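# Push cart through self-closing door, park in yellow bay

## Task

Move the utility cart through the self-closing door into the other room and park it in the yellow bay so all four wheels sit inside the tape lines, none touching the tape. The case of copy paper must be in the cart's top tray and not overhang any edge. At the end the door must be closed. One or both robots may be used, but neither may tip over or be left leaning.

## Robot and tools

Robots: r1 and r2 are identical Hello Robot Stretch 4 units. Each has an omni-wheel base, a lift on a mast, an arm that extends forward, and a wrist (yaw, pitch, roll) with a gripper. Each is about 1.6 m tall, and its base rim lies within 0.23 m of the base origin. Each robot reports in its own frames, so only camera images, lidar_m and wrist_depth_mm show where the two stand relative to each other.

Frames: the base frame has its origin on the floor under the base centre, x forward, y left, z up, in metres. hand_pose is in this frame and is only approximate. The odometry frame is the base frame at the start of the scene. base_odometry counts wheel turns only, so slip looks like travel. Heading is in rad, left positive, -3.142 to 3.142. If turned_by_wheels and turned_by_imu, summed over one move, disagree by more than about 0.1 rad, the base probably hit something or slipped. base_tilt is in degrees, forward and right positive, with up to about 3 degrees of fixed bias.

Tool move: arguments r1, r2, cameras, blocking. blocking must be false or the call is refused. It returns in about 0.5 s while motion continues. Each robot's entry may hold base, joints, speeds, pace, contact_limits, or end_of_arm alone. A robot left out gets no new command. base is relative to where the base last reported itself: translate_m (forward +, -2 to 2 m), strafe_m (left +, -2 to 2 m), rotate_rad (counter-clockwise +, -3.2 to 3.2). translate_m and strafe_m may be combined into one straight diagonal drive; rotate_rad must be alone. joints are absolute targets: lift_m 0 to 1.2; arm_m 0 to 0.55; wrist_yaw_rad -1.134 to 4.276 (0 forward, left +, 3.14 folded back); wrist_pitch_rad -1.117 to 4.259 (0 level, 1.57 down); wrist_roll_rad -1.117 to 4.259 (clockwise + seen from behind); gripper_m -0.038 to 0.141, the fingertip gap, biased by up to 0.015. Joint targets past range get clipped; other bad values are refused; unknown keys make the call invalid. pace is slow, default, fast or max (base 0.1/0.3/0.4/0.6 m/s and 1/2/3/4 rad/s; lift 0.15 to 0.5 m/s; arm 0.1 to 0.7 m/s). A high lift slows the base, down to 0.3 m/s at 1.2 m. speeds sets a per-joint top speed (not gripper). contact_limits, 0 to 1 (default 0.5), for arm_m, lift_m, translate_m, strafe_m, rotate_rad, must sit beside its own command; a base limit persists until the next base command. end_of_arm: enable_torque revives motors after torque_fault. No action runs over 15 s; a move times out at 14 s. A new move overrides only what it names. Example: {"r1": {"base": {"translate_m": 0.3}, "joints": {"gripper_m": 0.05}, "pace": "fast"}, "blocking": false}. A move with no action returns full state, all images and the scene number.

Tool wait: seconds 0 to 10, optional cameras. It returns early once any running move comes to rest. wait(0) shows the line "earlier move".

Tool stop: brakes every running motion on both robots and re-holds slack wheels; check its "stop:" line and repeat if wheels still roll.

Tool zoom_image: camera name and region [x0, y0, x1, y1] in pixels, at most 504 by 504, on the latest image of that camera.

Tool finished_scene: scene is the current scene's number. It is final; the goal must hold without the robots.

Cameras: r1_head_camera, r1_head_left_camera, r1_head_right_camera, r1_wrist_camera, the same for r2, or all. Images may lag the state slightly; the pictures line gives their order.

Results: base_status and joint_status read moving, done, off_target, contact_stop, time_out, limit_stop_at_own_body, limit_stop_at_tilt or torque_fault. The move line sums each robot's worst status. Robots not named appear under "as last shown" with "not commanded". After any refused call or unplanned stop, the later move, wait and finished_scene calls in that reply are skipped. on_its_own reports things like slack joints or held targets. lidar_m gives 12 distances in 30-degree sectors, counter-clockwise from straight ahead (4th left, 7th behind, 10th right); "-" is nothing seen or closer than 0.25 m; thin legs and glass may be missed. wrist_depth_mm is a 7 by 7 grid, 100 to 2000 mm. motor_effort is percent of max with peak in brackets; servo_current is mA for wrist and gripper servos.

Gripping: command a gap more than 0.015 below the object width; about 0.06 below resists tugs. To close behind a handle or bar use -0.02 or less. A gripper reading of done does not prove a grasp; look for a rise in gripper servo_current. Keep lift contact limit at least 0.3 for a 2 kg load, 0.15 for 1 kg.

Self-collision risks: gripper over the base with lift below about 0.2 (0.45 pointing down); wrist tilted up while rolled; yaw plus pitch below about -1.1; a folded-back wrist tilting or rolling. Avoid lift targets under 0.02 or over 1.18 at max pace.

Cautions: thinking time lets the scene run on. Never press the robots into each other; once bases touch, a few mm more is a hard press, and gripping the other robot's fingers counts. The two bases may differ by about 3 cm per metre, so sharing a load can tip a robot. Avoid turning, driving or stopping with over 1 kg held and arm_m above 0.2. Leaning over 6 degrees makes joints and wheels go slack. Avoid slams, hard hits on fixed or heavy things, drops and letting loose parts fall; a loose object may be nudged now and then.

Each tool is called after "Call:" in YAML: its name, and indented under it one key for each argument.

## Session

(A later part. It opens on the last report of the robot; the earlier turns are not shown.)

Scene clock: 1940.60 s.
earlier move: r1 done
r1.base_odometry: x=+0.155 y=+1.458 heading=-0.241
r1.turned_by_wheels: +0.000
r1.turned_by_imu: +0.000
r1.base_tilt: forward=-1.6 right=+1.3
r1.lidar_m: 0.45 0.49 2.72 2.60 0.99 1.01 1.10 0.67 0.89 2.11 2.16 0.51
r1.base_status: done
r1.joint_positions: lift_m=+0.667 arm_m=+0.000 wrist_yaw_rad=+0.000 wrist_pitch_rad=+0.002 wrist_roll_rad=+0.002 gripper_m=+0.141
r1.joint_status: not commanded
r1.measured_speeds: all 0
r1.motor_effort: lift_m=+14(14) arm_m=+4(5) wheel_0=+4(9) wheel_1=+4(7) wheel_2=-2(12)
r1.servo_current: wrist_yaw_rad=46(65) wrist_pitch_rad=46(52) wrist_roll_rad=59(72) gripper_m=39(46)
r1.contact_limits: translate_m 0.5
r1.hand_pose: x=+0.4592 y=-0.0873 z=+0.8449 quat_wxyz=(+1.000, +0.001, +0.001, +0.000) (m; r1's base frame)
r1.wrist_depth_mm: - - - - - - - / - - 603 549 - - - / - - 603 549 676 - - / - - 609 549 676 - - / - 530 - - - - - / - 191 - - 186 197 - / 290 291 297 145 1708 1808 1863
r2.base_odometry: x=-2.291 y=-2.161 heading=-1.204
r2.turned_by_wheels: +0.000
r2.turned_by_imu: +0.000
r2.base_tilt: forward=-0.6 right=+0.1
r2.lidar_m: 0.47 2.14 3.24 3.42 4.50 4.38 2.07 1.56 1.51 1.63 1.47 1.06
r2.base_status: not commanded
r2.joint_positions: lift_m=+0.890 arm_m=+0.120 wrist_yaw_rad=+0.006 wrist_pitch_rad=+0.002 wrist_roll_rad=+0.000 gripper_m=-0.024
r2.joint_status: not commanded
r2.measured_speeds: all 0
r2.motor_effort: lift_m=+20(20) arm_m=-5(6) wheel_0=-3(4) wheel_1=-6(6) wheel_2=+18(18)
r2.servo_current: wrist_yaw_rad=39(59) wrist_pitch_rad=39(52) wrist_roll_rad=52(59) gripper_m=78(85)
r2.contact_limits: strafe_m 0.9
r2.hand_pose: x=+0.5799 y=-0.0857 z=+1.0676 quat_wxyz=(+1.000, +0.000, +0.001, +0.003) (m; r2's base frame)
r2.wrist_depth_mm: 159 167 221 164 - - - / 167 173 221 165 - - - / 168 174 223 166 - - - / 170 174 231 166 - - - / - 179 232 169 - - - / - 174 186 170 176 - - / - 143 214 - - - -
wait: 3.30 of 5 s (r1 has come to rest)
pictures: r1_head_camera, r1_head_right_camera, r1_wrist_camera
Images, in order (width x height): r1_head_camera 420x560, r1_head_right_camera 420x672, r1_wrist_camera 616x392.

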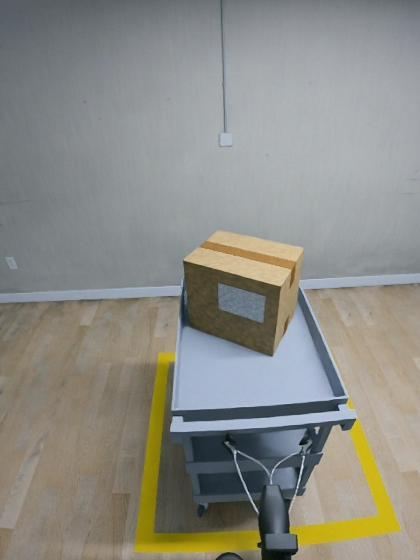

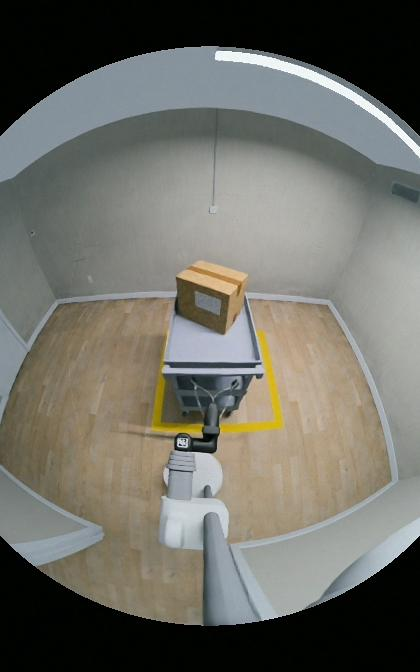

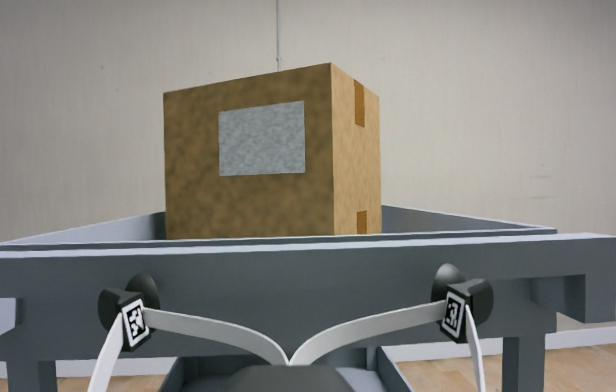

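Call:
move:
  blocking: false
  r1: {"base":{"translate_m":0.13},"pace":"slow","contact_limits":{"translate_m":0.5}}

Call:
wait:
  seconds: 4

Call:
move:
  blocking: false
  r1: {"base":{"translate_m":-0.15},"pace":"slow"}

Call:
wait:
  seconds: 4
  cameras: ["r1_head_camera","r1_head_right_camera","r1_wrist_camera"]

Scene clock: 1947.37 s.
move: r1 moving
r1.base_odometry: x=+0.167 y=+1.455 heading=-0.241
r1.turned_by_wheels: +0.000
r1.turned_by_imu: +0.000
r1.base_tilt: forward=-1.6 right=+1.3
r1.lidar_m: 0.46 0.45 2.74 2.59 0.99 1.02 1.10 0.69 0.90 2.10 2.16 0.52
r1.base_status: translate_m moving
r1.joint_positions: lift_m=+0.667 arm_m=+0.000 wrist_yaw_rad=+0.000 wrist_pitch_rad=+0.002 wrist_roll_rad=+0.002 gripper_m=+0.141
r1.joint_status: not commanded
r1.measured_speeds: translate_m=+0.049 strafe_m=+0.000 rotate_rad=+0.002 lift_m=+0.000 arm_m=+0.000 wrist_yaw_rad=+0.000 wrist_pitch_rad=+0.000 wrist_roll_rad=+0.000
r1.motor_effort: lift_m=+14(14) arm_m=+5(5) wheel_0=+5(7) wheel_1=+3(6) wheel_2=-8(10)
r1.servo_current: wrist_yaw_rad=39(65) wrist_pitch_rad=33(46) wrist_roll_rad=33(59) gripper_m=46(46)
r1.contact_limits: translate_m 0.5
r1.hand_pose: x=+0.4592 y=-0.0873 z=+0.8449 quat_wxyz=(+1.000, +0.001, +0.001, +0.000) (m; r1's base frame)
r1.wrist_depth_mm: - - - - - - - / - - 603 544 - - - / - - 609 549 676 - - / - - 609 549 676 - - / - 521 - - - - - / - 190 - - 186 196 - / 290 290 297 144 946 1808 1921
r2: as last shown
r2.lidar_m: 0.50 2.14 3.22 3.40 4.50 4.37 2.09 1.59 1.52 1.60 1.46 1.05
r2.motor_effort: lift_m=+20(20) arm_m=-6(6) wheel_0=-3(4) wheel_1=-6(6) wheel_2=+18(18)
r2.servo_current: wrist_yaw_rad=52(59) wrist_pitch_rad=46(46) wrist_roll_rad=46(65) gripper_m=65(72)
r2.contact_limits: strafe_m 0.9
r2.wrist_depth_mm: 158 167 221 164 - - - / 165 173 222 165 - - - / 168 173 222 166 - - - / 169 173 231 167 - - - / - 179 233 169 - - - / - 173 186 170 177 - - / - 143 213 - - - -
pictures: none

Scene clock: 1949.43 s.
earlier move: r1 done
r1.base_odometry: x=+0.281 y=+1.427 heading=-0.241
r1.turned_by_wheels: +0.000
r1.turned_by_imu: +0.000
r1.base_tilt: forward=-1.6 right=+1.3
r1.lidar_m: 0.45 2.07 2.73 2.58 1.18 1.07 0.99 0.79 1.05 2.09 2.16 0.51
r1.base_status: done
r1.joint_positions: lift_m=+0.667 arm_m=+0.000 wrist_yaw_rad=+0.000 wrist_pitch_rad=+0.002 wrist_roll_rad=+0.002 gripper_m=+0.141
r1.joint_status: not commanded
r1.measured_speeds: all 0
r1.motor_effort: lift_m=+14(14) arm_m=+5(5) wheel_0=+4(9) wheel_1=+4(6) wheel_2=-1(10)
r1.servo_current: wrist_yaw_rad=33(65) wrist_pitch_rad=39(46) wrist_roll_rad=39(72) gripper_m=39(52)
r1.contact_limits: translate_m 0.5
r1.hand_pose: x=+0.4592 y=-0.0873 z=+0.8449 quat_wxyz=(+1.000, +0.001, +0.001, +0.000) (m; r1's base frame)
r1.wrist_depth_mm: - - - - - - - / - - 615 554 - - - / - - 621 564 640 - - / - - 621 564 640 - - / - 455 - - - - - / 249 194 - - 187 198 343 / 286 290 301 143 - 1756 351
r2.base_odometry: x=-2.291 y=-2.161 heading=-1.204
r2.turned_by_wheels: +0.000
r2.turned_by_imu: +0.000
r2.base_tilt: forward=-0.5 right=+0.1
r2.lidar_m: 0.49 2.15 3.21 3.40 4.52 4.38 2.09 1.56 1.51 1.60 1.50 1.07
r2.base_status: not commanded
r2.joint_positions: lift_m=+0.890 arm_m=+0.120 wrist_yaw_rad=+0.006 wrist_pitch_rad=+0.002 wrist_roll_rad=+0.000 gripper_m=-0.024
r2.joint_status: not commanded
r2.measured_speeds: all 0
r2.motor_effort: lift_m=+20(20) arm_m=-6(6) wheel_0=-3(4) wheel_1=-6(6) wheel_2=+18(18)
r2.servo_current: wrist_yaw_rad=46(65) wrist_pitch_rad=52(52) wrist_roll_rad=52(65) gripper_m=65(78)
r2.contact_limits: strafe_m 0.9
r2.hand_pose: x=+0.5799 y=-0.0857 z=+1.0676 quat_wxyz=(+1.000, +0.000, +0.001, +0.003) (m; r2's base frame)
r2.wrist_depth_mm: 158 167 221 164 - - - / 166 172 222 165 - - - / 168 174 222 167 - - - / 171 174 232 167 - - - / - 180 232 169 - - - / - 173 186 171 177 - - / - 143 215 - - - -
wait: 2.07 of 4 s (r1 has come to rest)
pictures: none

Scene clock: 1949.93 s.
move: r1 moving
r1.base_odometry: x=+0.269 y=+1.430 heading=-0.241
r1.turned_by_wheels: +0.000
r1.turned_by_imu: +0.000
r1.base_tilt: forward=-1.6 right=+1.3
r1.lidar_m: 0.47 2.05 2.75 2.60 1.15 1.05 1.03 0.79 1.04 2.11 2.13 0.54
r1.base_status: translate_m moving
r1.joint_positions: lift_m=+0.667 arm_m=+0.000 wrist_yaw_rad=+0.000 wrist_pitch_rad=+0.002 wrist_roll_rad=+0.002 gripper_m=+0.141
r1.joint_status: not commanded
r1.measured_speeds: translate_m=-0.048 strafe_m=+0.000 rotate_rad=+0.000 lift_m=+0.000 arm_m=+0.000 wrist_yaw_rad=+0.000 wrist_pitch_rad=+0.000 wrist_roll_rad=+0.000
r1.motor_effort: lift_m=+14(14) arm_m=+5(5) wheel_0=-5(6) wheel_1=-4(5) wheel_2=+6(6)
r1.servo_current: wrist_yaw_rad=46(59) wrist_pitch_rad=39(46) wrist_roll_rad=65(65) gripper_m=33(46)
r1.hand_pose: x=+0.4592 y=-0.0873 z=+0.8449 quat_wxyz=(+1.000, +0.001, +0.001, +0.000) (m; r1's base frame)
r1.wrist_depth_mm: - - - - - - - / - - 634 564 - - - / - - 634 569 661 - - / - - 640 574 654 - - / - - - - - - - / 248 195 176 322 187 196 355 / 297 300 778 143 - 1808 359
r2: as last shown
r2.base_tilt: forward=-0.6 right=+0.1
r2.lidar_m: 0.50 2.16 3.21 3.43 4.48 4.36 2.11 1.58 1.50 1.61 1.45 1.05
r2.motor_effort: lift_m=+20(20) arm_m=-6(6) wheel_0=-4(4) wheel_1=-6(6) wheel_2=+18(18)
r2.servo_current: wrist_yaw_rad=65(65) wrist_pitch_rad=39(52) wrist_roll_rad=52(59) gripper_m=72(72)
r2.contact_limits: strafe_m 0.9
r2.wrist_depth_mm: 159 167 220 164 - - - / 166 173 222 165 - - - / 168 173 223 167 - - - / 170 174 231 167 - - - / - 180 231 169 - - - / - 173 186 171 176 - - / - 143 214 - - - -
pictures: none

Scene clock: 1952.23 s.
earlier move: r1 done
r1.base_odometry: x=+0.136 y=+1.462 heading=-0.241
r1.turned_by_wheels: +0.000
r1.turned_by_imu: +0.000
r1.base_tilt: forward=-1.6 right=+1.3
r1.lidar_m: 0.58 2.22 2.74 2.61 0.99 1.01 1.11 0.64 0.86 2.10 2.18 0.66
r1.base_status: done
r1.joint_positions: lift_m=+0.667 arm_m=+0.000 wrist_yaw_rad=+0.000 wrist_pitch_rad=+0.002 wrist_roll_rad=+0.002 gripper_m=+0.141
r1.joint_status: not commanded
r1.measured_speeds: all 0
r1.motor_effort: lift_m=+14(14) arm_m=+5(5) wheel_0=-4(7) wheel_1=-3(6) wheel_2=+1(8)
r1.servo_current: wrist_yaw_rad=26(65) wrist_pitch_rad=46(52) wrist_roll_rad=59(65) gripper_m=39(52)
r1.hand_pose: x=+0.4592 y=-0.0873 z=+0.8449 quat_wxyz=(+1.000, +0.001, +0.001, +0.000) (m; r1's base frame)
r1.wrist_depth_mm: - - - - - - - / - - - 707 - - - / - - 759 715 - - - / - - 768 732 - - - / - 375 - - - 433 - / - 195 445 455 473 196 - / - 442 866 136 - 1756 1921
r2.base_odometry: x=-2.291 y=-2.161 heading=-1.204
r2.turned_by_wheels: +0.000
r2.turned_by_imu: +0.000
r2.base_tilt: forward=-0.6 right=+0.1
r2.lidar_m: 0.51 2.15 3.23 3.40 4.48 4.39 2.11 1.57 1.51 1.60 1.47 1.05
r2.base_status: not commanded
r2.joint_positions: lift_m=+0.890 arm_m=+0.120 wrist_yaw_rad=+0.006 wrist_pitch_rad=+0.002 wrist_roll_rad=+0.000 gripper_m=-0.024
r2.joint_status: not commanded
r2.measured_speeds: all 0
r2.motor_effort: lift_m=+20(20) arm_m=-6(6) wheel_0=-4(4) wheel_1=-6(7) wheel_2=+18(18)
r2.servo_current: wrist_yaw_rad=59(65) wrist_pitch_rad=39(52) wrist_roll_rad=59(59) gripper_m=72(78)
r2.contact_limits: strafe_m 0.9
r2.hand_pose: x=+0.5799 y=-0.0857 z=+1.0676 quat_wxyz=(+1.000, +0.000, +0.001, +0.003) (m; r2's base frame)
r2.wrist_depth_mm: 159 167 220 164 - - - / 166 173 222 164 - - - / 168 173 222 167 - - - / 170 174 231 167 - - - / - 179 232 169 - - - / - 174 186 170 176 - - / - 143 213 - - - -
wait: 2.30 of 4 s (r1 has come to rest)
pictures: r1_head_camera, r1_head_right_camera, r1_wrist_camera
Images, in order (width x height): r1_head_camera 420x560, r1_head_right_camera 420x672, r1_wrist_camera 616x392.

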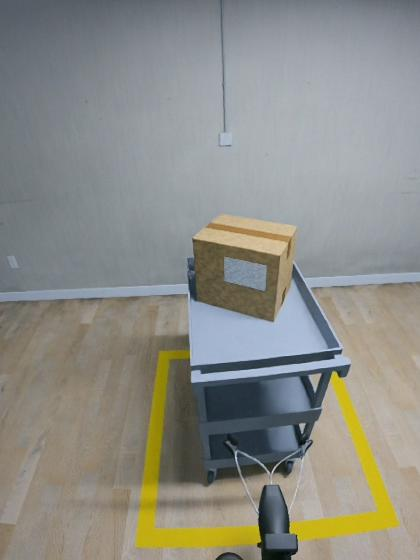

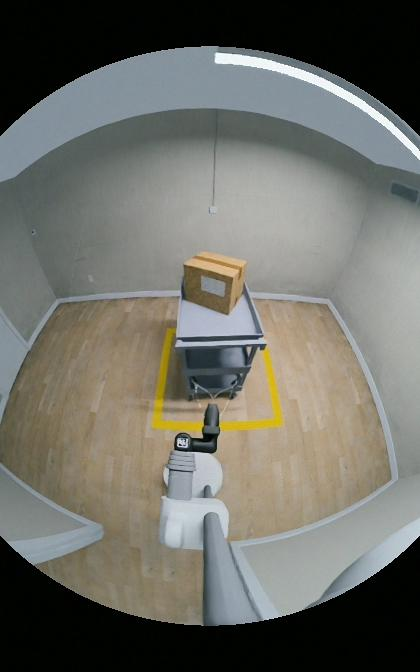

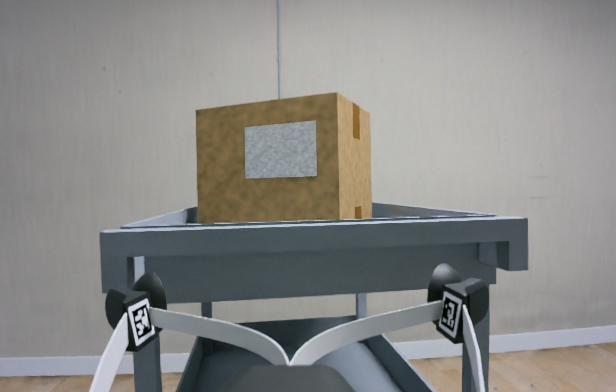

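Call:
move:
  blocking: false
  r2: {"joints":{"gripper_m":0.13}}
  cameras: ["r2_wrist_camera","r2_head_camera"]

Call:
wait:
  seconds: 2
  cameras: ["r2_wrist_camera","r2_head_camera","r2_head_left_camera"]

Scene clock: 1967.77 s.
move: r2 moving
r1: as last shown
r1.lidar_m: 0.60 2.21 2.73 2.59 0.96 0.98 1.13 0.67 0.86 2.10 2.16 0.65
r1.motor_effort: lift_m=+14(14) arm_m=+5(5) wheel_0=-4(4) wheel_1=-3(3) wheel_2=+1(1)
r1.servo_current: wrist_yaw_rad=39(65) wrist_pitch_rad=39(46) wrist_roll_rad=39(65) gripper_m=39(52)
r1.wrist_depth_mm: - - - - - - - / - - - 707 - - - / - - 768 707 - - - / - - 768 723 - - - / - 375 - - - 430 - / - 195 442 459 473 196 - / - 445 878 136 - 1756 1983
r2.base_odometry: x=-2.291 y=-2.161 heading=-1.204
r2.turned_by_wheels: +0.000
r2.turned_by_imu: +0.000
r2.base_tilt: forward=-0.6 right=+0.1
r2.lidar_m: 0.49 2.17 3.24 3.43 4.50 4.38 2.10 1.56 1.52 1.61 1.48 1.08
r2.base_status: not commanded
r2.joint_positions: lift_m=+0.890 arm_m=+0.120 wrist_yaw_rad=+0.006 wrist_pitch_rad=+0.002 wrist_roll_rad=+0.000 gripper_m=+0.002
r2.joint_status: gripper_m moving
r2.measured_speeds: translate_m=+0.000 strafe_m=+0.000 rotate_rad=+0.001 lift_m=+0.000 arm_m=+0.000 wrist_yaw_rad=+0.000 wrist_pitch_rad=+0.000 wrist_roll_rad=+0.000
r2.motor_effort: lift_m=+20(20) arm_m=-6(6) wheel_0=-4(4) wheel_1=-6(7) wheel_2=+15(18)
r2.servo_current: wrist_yaw_rad=39(65) wrist_pitch_rad=46(46) wrist_roll_rad=52(59) gripper_m=85(111)
r2.contact_limits: strafe_m 0.9
r2.hand_pose: x=+0.5799 y=-0.0857 z=+1.0676 quat_wxyz=(+1.000, +0.000, +0.001, +0.003) (m; r2's base frame)
r2.wrist_depth_mm: 164 178 237 167 - - - / 172 179 229 172 - - - / 173 180 231 169 - - - / 169 180 230 171 - 976 - / - 180 230 171 - - - / - 180 192 174 170 - - / - 163 221 - - - -
pictures: r2_head_camera, r2_wrist_camera
Images, in order (width x height): r2_head_camera 420x560, r2_wrist_camera 616x392.

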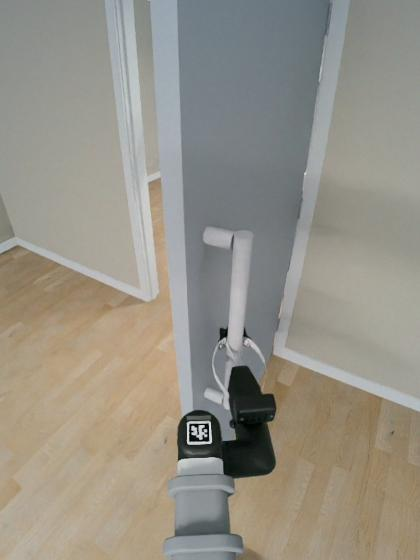

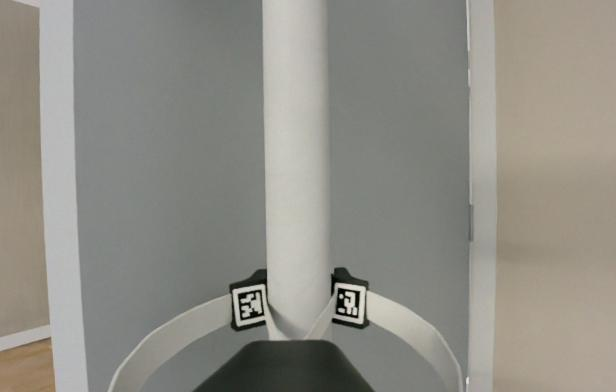

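Scene clock: 1969.60 s.
earlier move: r2 done
r1.base_odometry: x=+0.136 y=+1.462 heading=-0.241
r1.turned_by_wheels: +0.000
r1.turned_by_imu: +0.000
r1.base_tilt: forward=-1.6 right=+1.3
r1.lidar_m: 0.59 2.21 2.74 2.60 0.96 1.00 0.97 0.65 0.86 2.11 2.17 0.66
r1.base_status: not commanded
r1.joint_positions: lift_m=+0.667 arm_m=+0.000 wrist_yaw_rad=+0.000 wrist_pitch_rad=+0.002 wrist_roll_rad=+0.002 gripper_m=+0.141
r1.joint_status: not commanded
r1.measured_speeds: all 0
r1.motor_effort: lift_m=+14(14) arm_m=+5(5) wheel_0=-3(5) wheel_1=-3(3) wheel_2=+1(1)
r1.servo_current: wrist_yaw_rad=52(72) wrist_pitch_rad=46(52) wrist_roll_rad=46(65) gripper_m=46(52)
r1.hand_pose: x=+0.4592 y=-0.0873 z=+0.8449 quat_wxyz=(+1.000, +0.001, +0.001, +0.000) (m; r1's base frame)
r1.wrist_depth_mm: - - - - - - - / - - - 707 - - - / - - 768 723 - - - / - - 768 723 - - - / - 375 - - - 439 - / - 196 449 455 473 196 - / - 445 866 136 - 1808 1921
r2.base_odometry: x=-2.291 y=-2.160 heading=-1.203
r2.turned_by_wheels: +0.001
r2.turned_by_imu: +0.001
r2.base_tilt: forward=-0.7 right=+0.1
r2.lidar_m: 0.57 2.16 3.24 3.42 4.48 4.38 2.08 1.56 1.49 1.61 1.48 1.20
r2.base_status: not commanded
r2.joint_positions: lift_m=+0.890 arm_m=+0.120 wrist_yaw_rad=+0.010 wrist_pitch_rad=+0.002 wrist_roll_rad=+0.000 gripper_m=+0.130
r2.joint_status: all done
r2.measured_speeds: translate_m=+0.000 strafe_m=+0.000 rotate_rad=-0.001 lift_m=+0.000 arm_m=+0.000 wrist_yaw_rad=+0.000 wrist_pitch_rad=+0.000 wrist_roll_rad=+0.000
r2.motor_effort: lift_m=+20(20) arm_m=-5(6) wheel_0=+6(6) wheel_1=-1(7) wheel_2=+11(18)
r2.servo_current: wrist_yaw_rad=59(72) wrist_pitch_rad=39(52) wrist_roll_rad=39(59) gripper_m=46(130)
r2.contact_limits: strafe_m 0.9
r2.hand_pose: x=+0.5803 y=-0.0844 z=+1.0676 quat_wxyz=(+1.000, +0.000, +0.001, +0.005) (m; r2's base frame)
r2.wrist_depth_mm: 248 271 357 - - - - / 248 279 362 - - - - / 255 274 362 - - - - / 254 274 375 - - - - / 255 274 375 - - - - / 248 220 353 - 190 - - / 254 273 255 - - - -
wait: 1.83 of 2 s (r2 has come to rest)
pictures: r2_head_camera, r2_head_left_camera, r2_wrist_camera
Images, in order (width x height): r2_head_camera 420x560, r2_head_left_camera 420x672, r2_wrist_camera 616x392.

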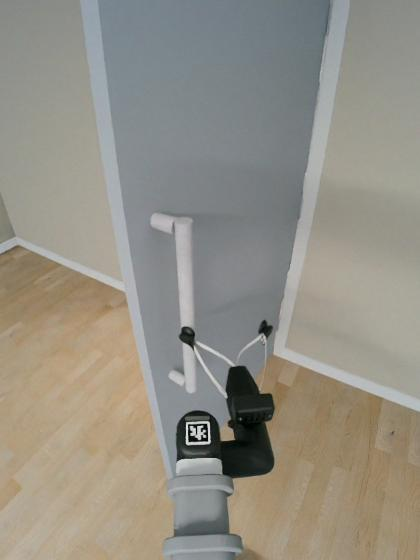

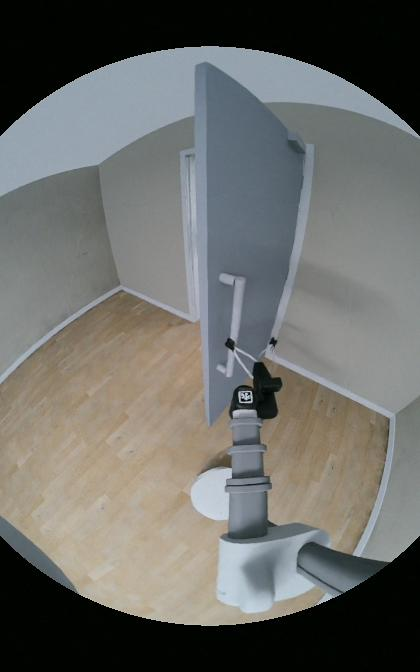

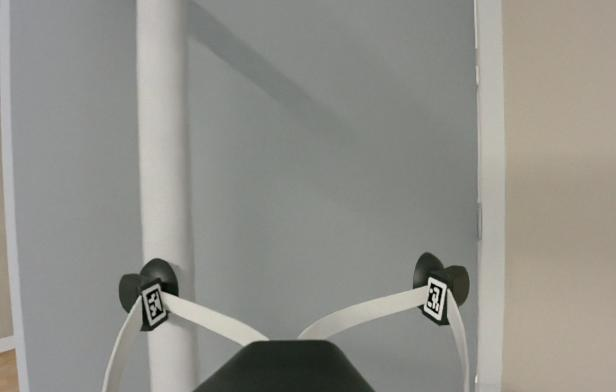

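Call:
wait:
  seconds: 3
  cameras: ["r2_wrist_camera","r2_head_left_camera"]

Scene clock: 1975.07 s.
r1.base_odometry: x=+0.136 y=+1.462 heading=-0.241
r1.turned_by_wheels: +0.000
r1.turned_by_imu: +0.000
r1.base_tilt: forward=-1.6 right=+1.3
r1.lidar_m: 0.59 2.25 2.71 2.59 0.97 0.79 0.70 0.66 0.84 2.09 2.17 0.65
r1.base_status: not commanded
r1.joint_positions: lift_m=+0.667 arm_m=+0.000 wrist_yaw_rad=+0.000 wrist_pitch_rad=+0.002 wrist_roll_rad=+0.002 gripper_m=+0.141
r1.joint_status: not commanded
r1.measured_speeds: all 0
r1.motor_effort: lift_m=+14(14) arm_m=+4(5) wheel_0=-5(5) wheel_1=-3(3) wheel_2=+1(1)
r1.servo_current: wrist_yaw_rad=46(72) wrist_pitch_rad=39(52) wrist_roll_rad=59(65) gripper_m=46(52)
r1.hand_pose: x=+0.4592 y=-0.0873 z=+0.8449 quat_wxyz=(+1.000, +0.001, +0.001, +0.000) (m; r1's base frame)
r1.wrist_depth_mm: - - - - - - - / - - - 699 - - - / - - 768 723 - - - / - - 768 715 - - - / - 373 - - - 433 - / - 195 442 459 477 196 - / - 445 878 136 - 1756 1983
r2.base_odometry: x=-2.292 y=-2.160 heading=-1.204
r2.turned_by_wheels: -0.001
r2.turned_by_imu: +0.000
r2.base_tilt: forward=-0.7 right=+0.0
r2.lidar_m: 1.49 2.19 3.23 3.43 4.49 4.37 2.10 1.55 1.50 1.57 1.46 1.42
r2.base_status: not commanded
r2.joint_positions: lift_m=+0.890 arm_m=+0.120 wrist_yaw_rad=+0.003 wrist_pitch_rad=+0.002 wrist_roll_rad=+0.000 gripper_m=+0.130
r2.joint_status: all done
r2.measured_speeds: all 0
r2.motor_effort: lift_m=+20(20) arm_m=-4(6) wheel_0=+0(6) wheel_1=+0(7) wheel_2=+5(18)
r2.servo_current: wrist_yaw_rad=52(72) wrist_pitch_rad=33(52) wrist_roll_rad=52(59) gripper_m=52(130)
r2.contact_limits: strafe_m 0.9
r2.hand_pose: x=+0.5796 y=-0.0866 z=+1.0676 quat_wxyz=(+1.000, +0.000, +0.001, +0.001) (m; r2's base frame)
r2.wrist_depth_mm: - - - - - - - / - - - - - - - / - - - - - - - / - - - - - - - / - - - - - - - / - - 187 - 190 - - / - - - - - - -
wait: 3.00 s; at rest from the start
pictures: r2_head_left_camera, r2_wrist_camera
Images, in order (width x height): r2_head_left_camera 420x672, r2_wrist_camera 616x392.

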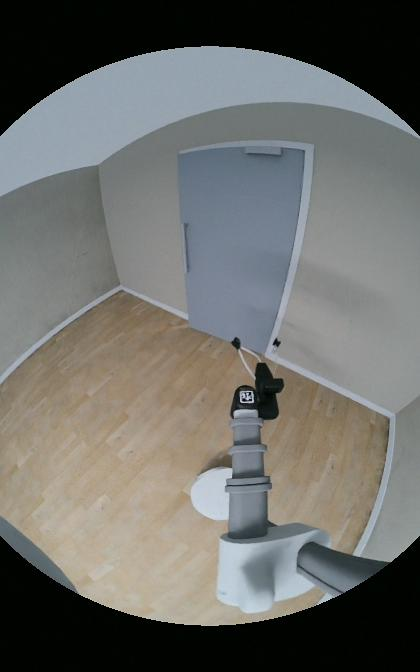

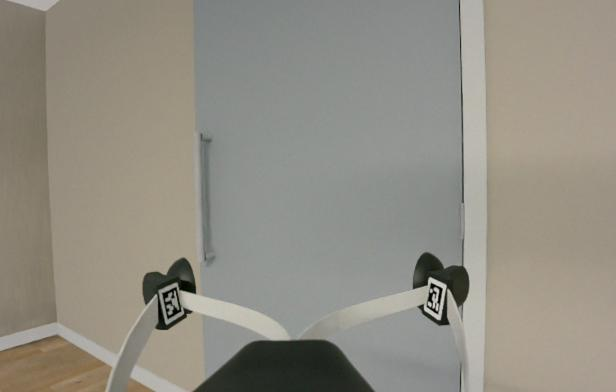

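Call:
move:
  blocking: false
  r1: {"base":{"strafe_m":0.75,"translate_m":-0.05}}

Call:
wait:
  seconds: 5
  cameras: ["r2_wrist_camera","r2_head_left_camera","r2_head_camera","r1_head_camera","r1_head_left_camera"]

Scene clock: 1980.20 s.
move: r1 moving
r1.base_odometry: x=+0.142 y=+1.497 heading=-0.241
r1.turned_by_wheels: +0.000
r1.turned_by_imu: +0.000
r1.base_tilt: forward=-1.6 right=+1.3
r1.lidar_m: 0.59 2.21 2.70 2.55 0.94 0.74 0.69 0.66 0.85 2.10 2.20 0.66
r1.base_status: translate_m moving; strafe_m moving
r1.joint_positions: lift_m=+0.667 arm_m=+0.000 wrist_yaw_rad=+0.000 wrist_pitch_rad=+0.002 wrist_roll_rad=+0.002 gripper_m=+0.141
r1.joint_status: not commanded
r1.measured_speeds: translate_m=-0.010 strafe_m=+0.134 rotate_rad=+0.002 lift_m=+0.000 arm_m=+0.000 wrist_yaw_rad=+0.000 wrist_pitch_rad=+0.000 wrist_roll_rad=+0.000
r1.motor_effort: lift_m=+14(14) arm_m=+5(5) wheel_0=-11(11) wheel_1=+7(8) wheel_2=+3(3)
r1.servo_current: wrist_yaw_rad=13(52) wrist_pitch_rad=46(52) wrist_roll_rad=46(65) gripper_m=39(46)
r1.hand_pose: x=+0.4592 y=-0.0873 z=+0.8449 quat_wxyz=(+1.000, +0.001, +0.001, +0.000) (m; r1's base frame)
r1.wrist_depth_mm: - - - - - - - / - - - 707 - - - / - - 788 723 - - - / - - 809 723 891 - - / - - - - - - - / - 194 445 459 469 193 - / - 442 452 136 - 683 1921
r2: as last shown
r2.turned_by_wheels: +0.000
r2.base_tilt: forward=-0.7 right=+0.1
r2.lidar_m: 1.52 2.17 3.22 3.42 4.48 4.37 2.08 1.57 1.51 1.63 1.46 1.42
r2.motor_effort: lift_m=+20(20) arm_m=-4(5) wheel_0=+0(1) wheel_1=+1(1) wheel_2=+5(5)
r2.servo_current: wrist_yaw_rad=52(59) wrist_pitch_rad=39(46) wrist_roll_rad=46(52) gripper_m=46(52)
r2.contact_limits: strafe_m 0.9
r2.wrist_depth_mm: - - - - - - - / - - - - - - - / - - - - - - - / - - - - - - - / - - - - - - - / - - 187 - 189 - - / - - - - - - -
pictures: none

Scene clock: 1983.57 s.
earlier move: r1 done
r1.base_odometry: x=+0.266 y=+2.203 heading=-0.241
r1.turned_by_wheels: +0.000
r1.turned_by_imu: +0.004
r1.base_tilt: forward=-1.6 right=+1.3
r1.lidar_m: 2.17 2.25 1.95 1.85 0.91 0.62 0.57 0.70 0.96 2.08 0.93 0.91
r1.base_status: done
r1.joint_positions: lift_m=+0.667 arm_m=+0.000 wrist_yaw_rad=+0.000 wrist_pitch_rad=+0.002 wrist_roll_rad=+0.002 gripper_m=+0.141
r1.joint_status: not commanded
r1.measured_speeds: all 0
r1.motor_effort: lift_m=+14(14) arm_m=+5(5) wheel_0=-1(12) wheel_1=+1(10) wheel_2=+2(4)
r1.servo_current: wrist_yaw_rad=52(72) wrist_pitch_rad=52(52) wrist_roll_rad=52(72) gripper_m=39(52)
r1.hand_pose: x=+0.4592 y=-0.0873 z=+0.8449 quat_wxyz=(+1.000, +0.001, +0.001, +0.000) (m; r1's base frame)
r1.wrist_depth_mm: - - - - - - - / - - - - - - - / - - - - - - 866 / - - - - - - 854 / - - - - - - - / - 195 - - - 194 - / - 1756 1756 143 - 1808 -
r2.base_odometry: x=-2.292 y=-2.160 heading=-1.204
r2.turned_by_wheels: +0.000
r2.turned_by_imu: +0.000
r2.base_tilt: forward=-0.6 right=+0.1
r2.lidar_m: 1.53 2.13 3.22 3.43 4.49 4.36 2.08 1.57 1.51 1.59 1.46 1.42
r2.base_status: not commanded
r2.joint_positions: lift_m=+0.890 arm_m=+0.120 wrist_yaw_rad=+0.003 wrist_pitch_rad=+0.002 wrist_roll_rad=+0.000 gripper_m=+0.130
r2.joint_status: not commanded
r2.measured_speeds: all 0
r2.motor_effort: lift_m=+20(20) arm_m=-5(5) wheel_0=+0(1) wheel_1=+0(1) wheel_2=+5(5)
r2.servo_current: wrist_yaw_rad=46(59) wrist_pitch_rad=39(46) wrist_roll_rad=39(59) gripper_m=52(59)
r2.contact_limits: strafe_m 0.9
r2.hand_pose: x=+0.5796 y=-0.0866 z=+1.0676 quat_wxyz=(+1.000, +0.000, +0.001, +0.001) (m; r2's base frame)
r2.wrist_depth_mm: - - - - - - - / - - - - - - - / - - - - - - - / - - - - - - - / - - - - - - - / - - 188 - 190 - - / - - - - - - -
wait: 3.37 of 5 s (r1 has come to rest)
pictures: r1_head_camera, r1_head_left_camera, r2_head_camera, r2_head_left_camera, r2_wrist_camera
Images, in order (width x height): r1_head_camera 420x560, r1_head_left_camera 420x672, r2_head_camera 420x560, r2_head_left_camera 420x672, r2_wrist_camera 616x392.

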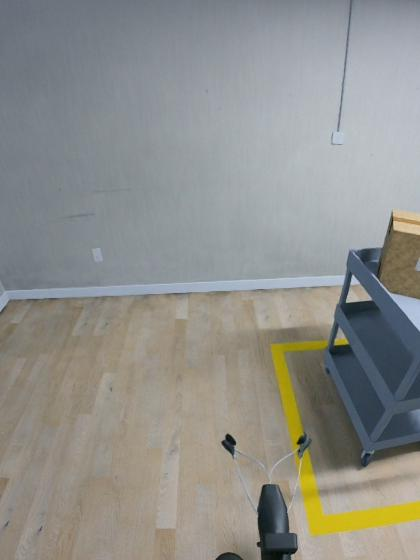

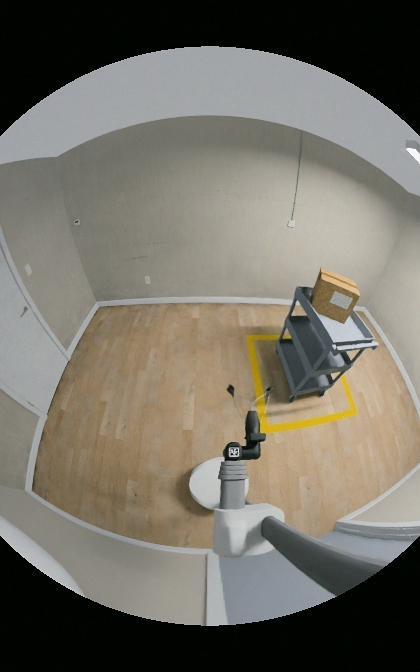

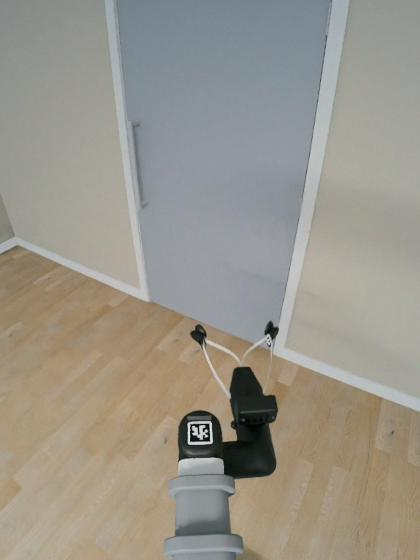

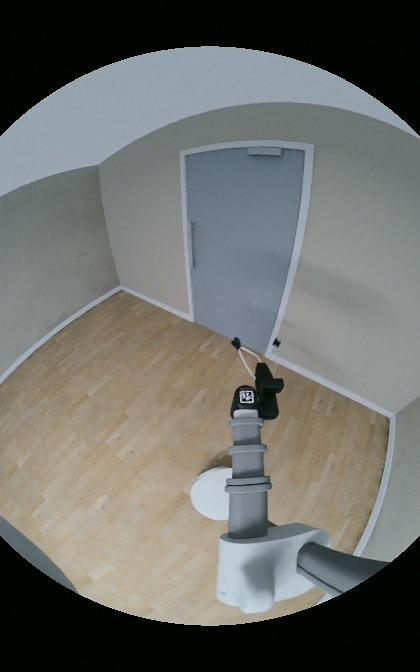

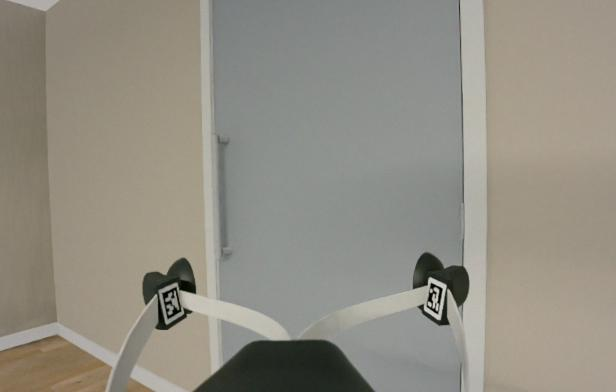

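Call:
zoom_image:
  camera: "r1_head_left_camera"
  region: [240, 240, 400, 440]

Scaled by 2.520 from the camera's 420x672 image, which has a finer 600x960 frame.

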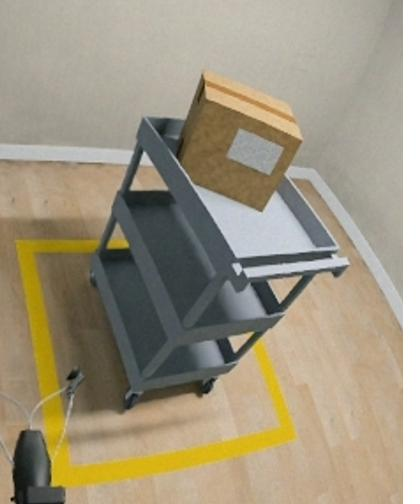

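Call:
finished_scene:
  scene: 1

The scene is finished: the task was done.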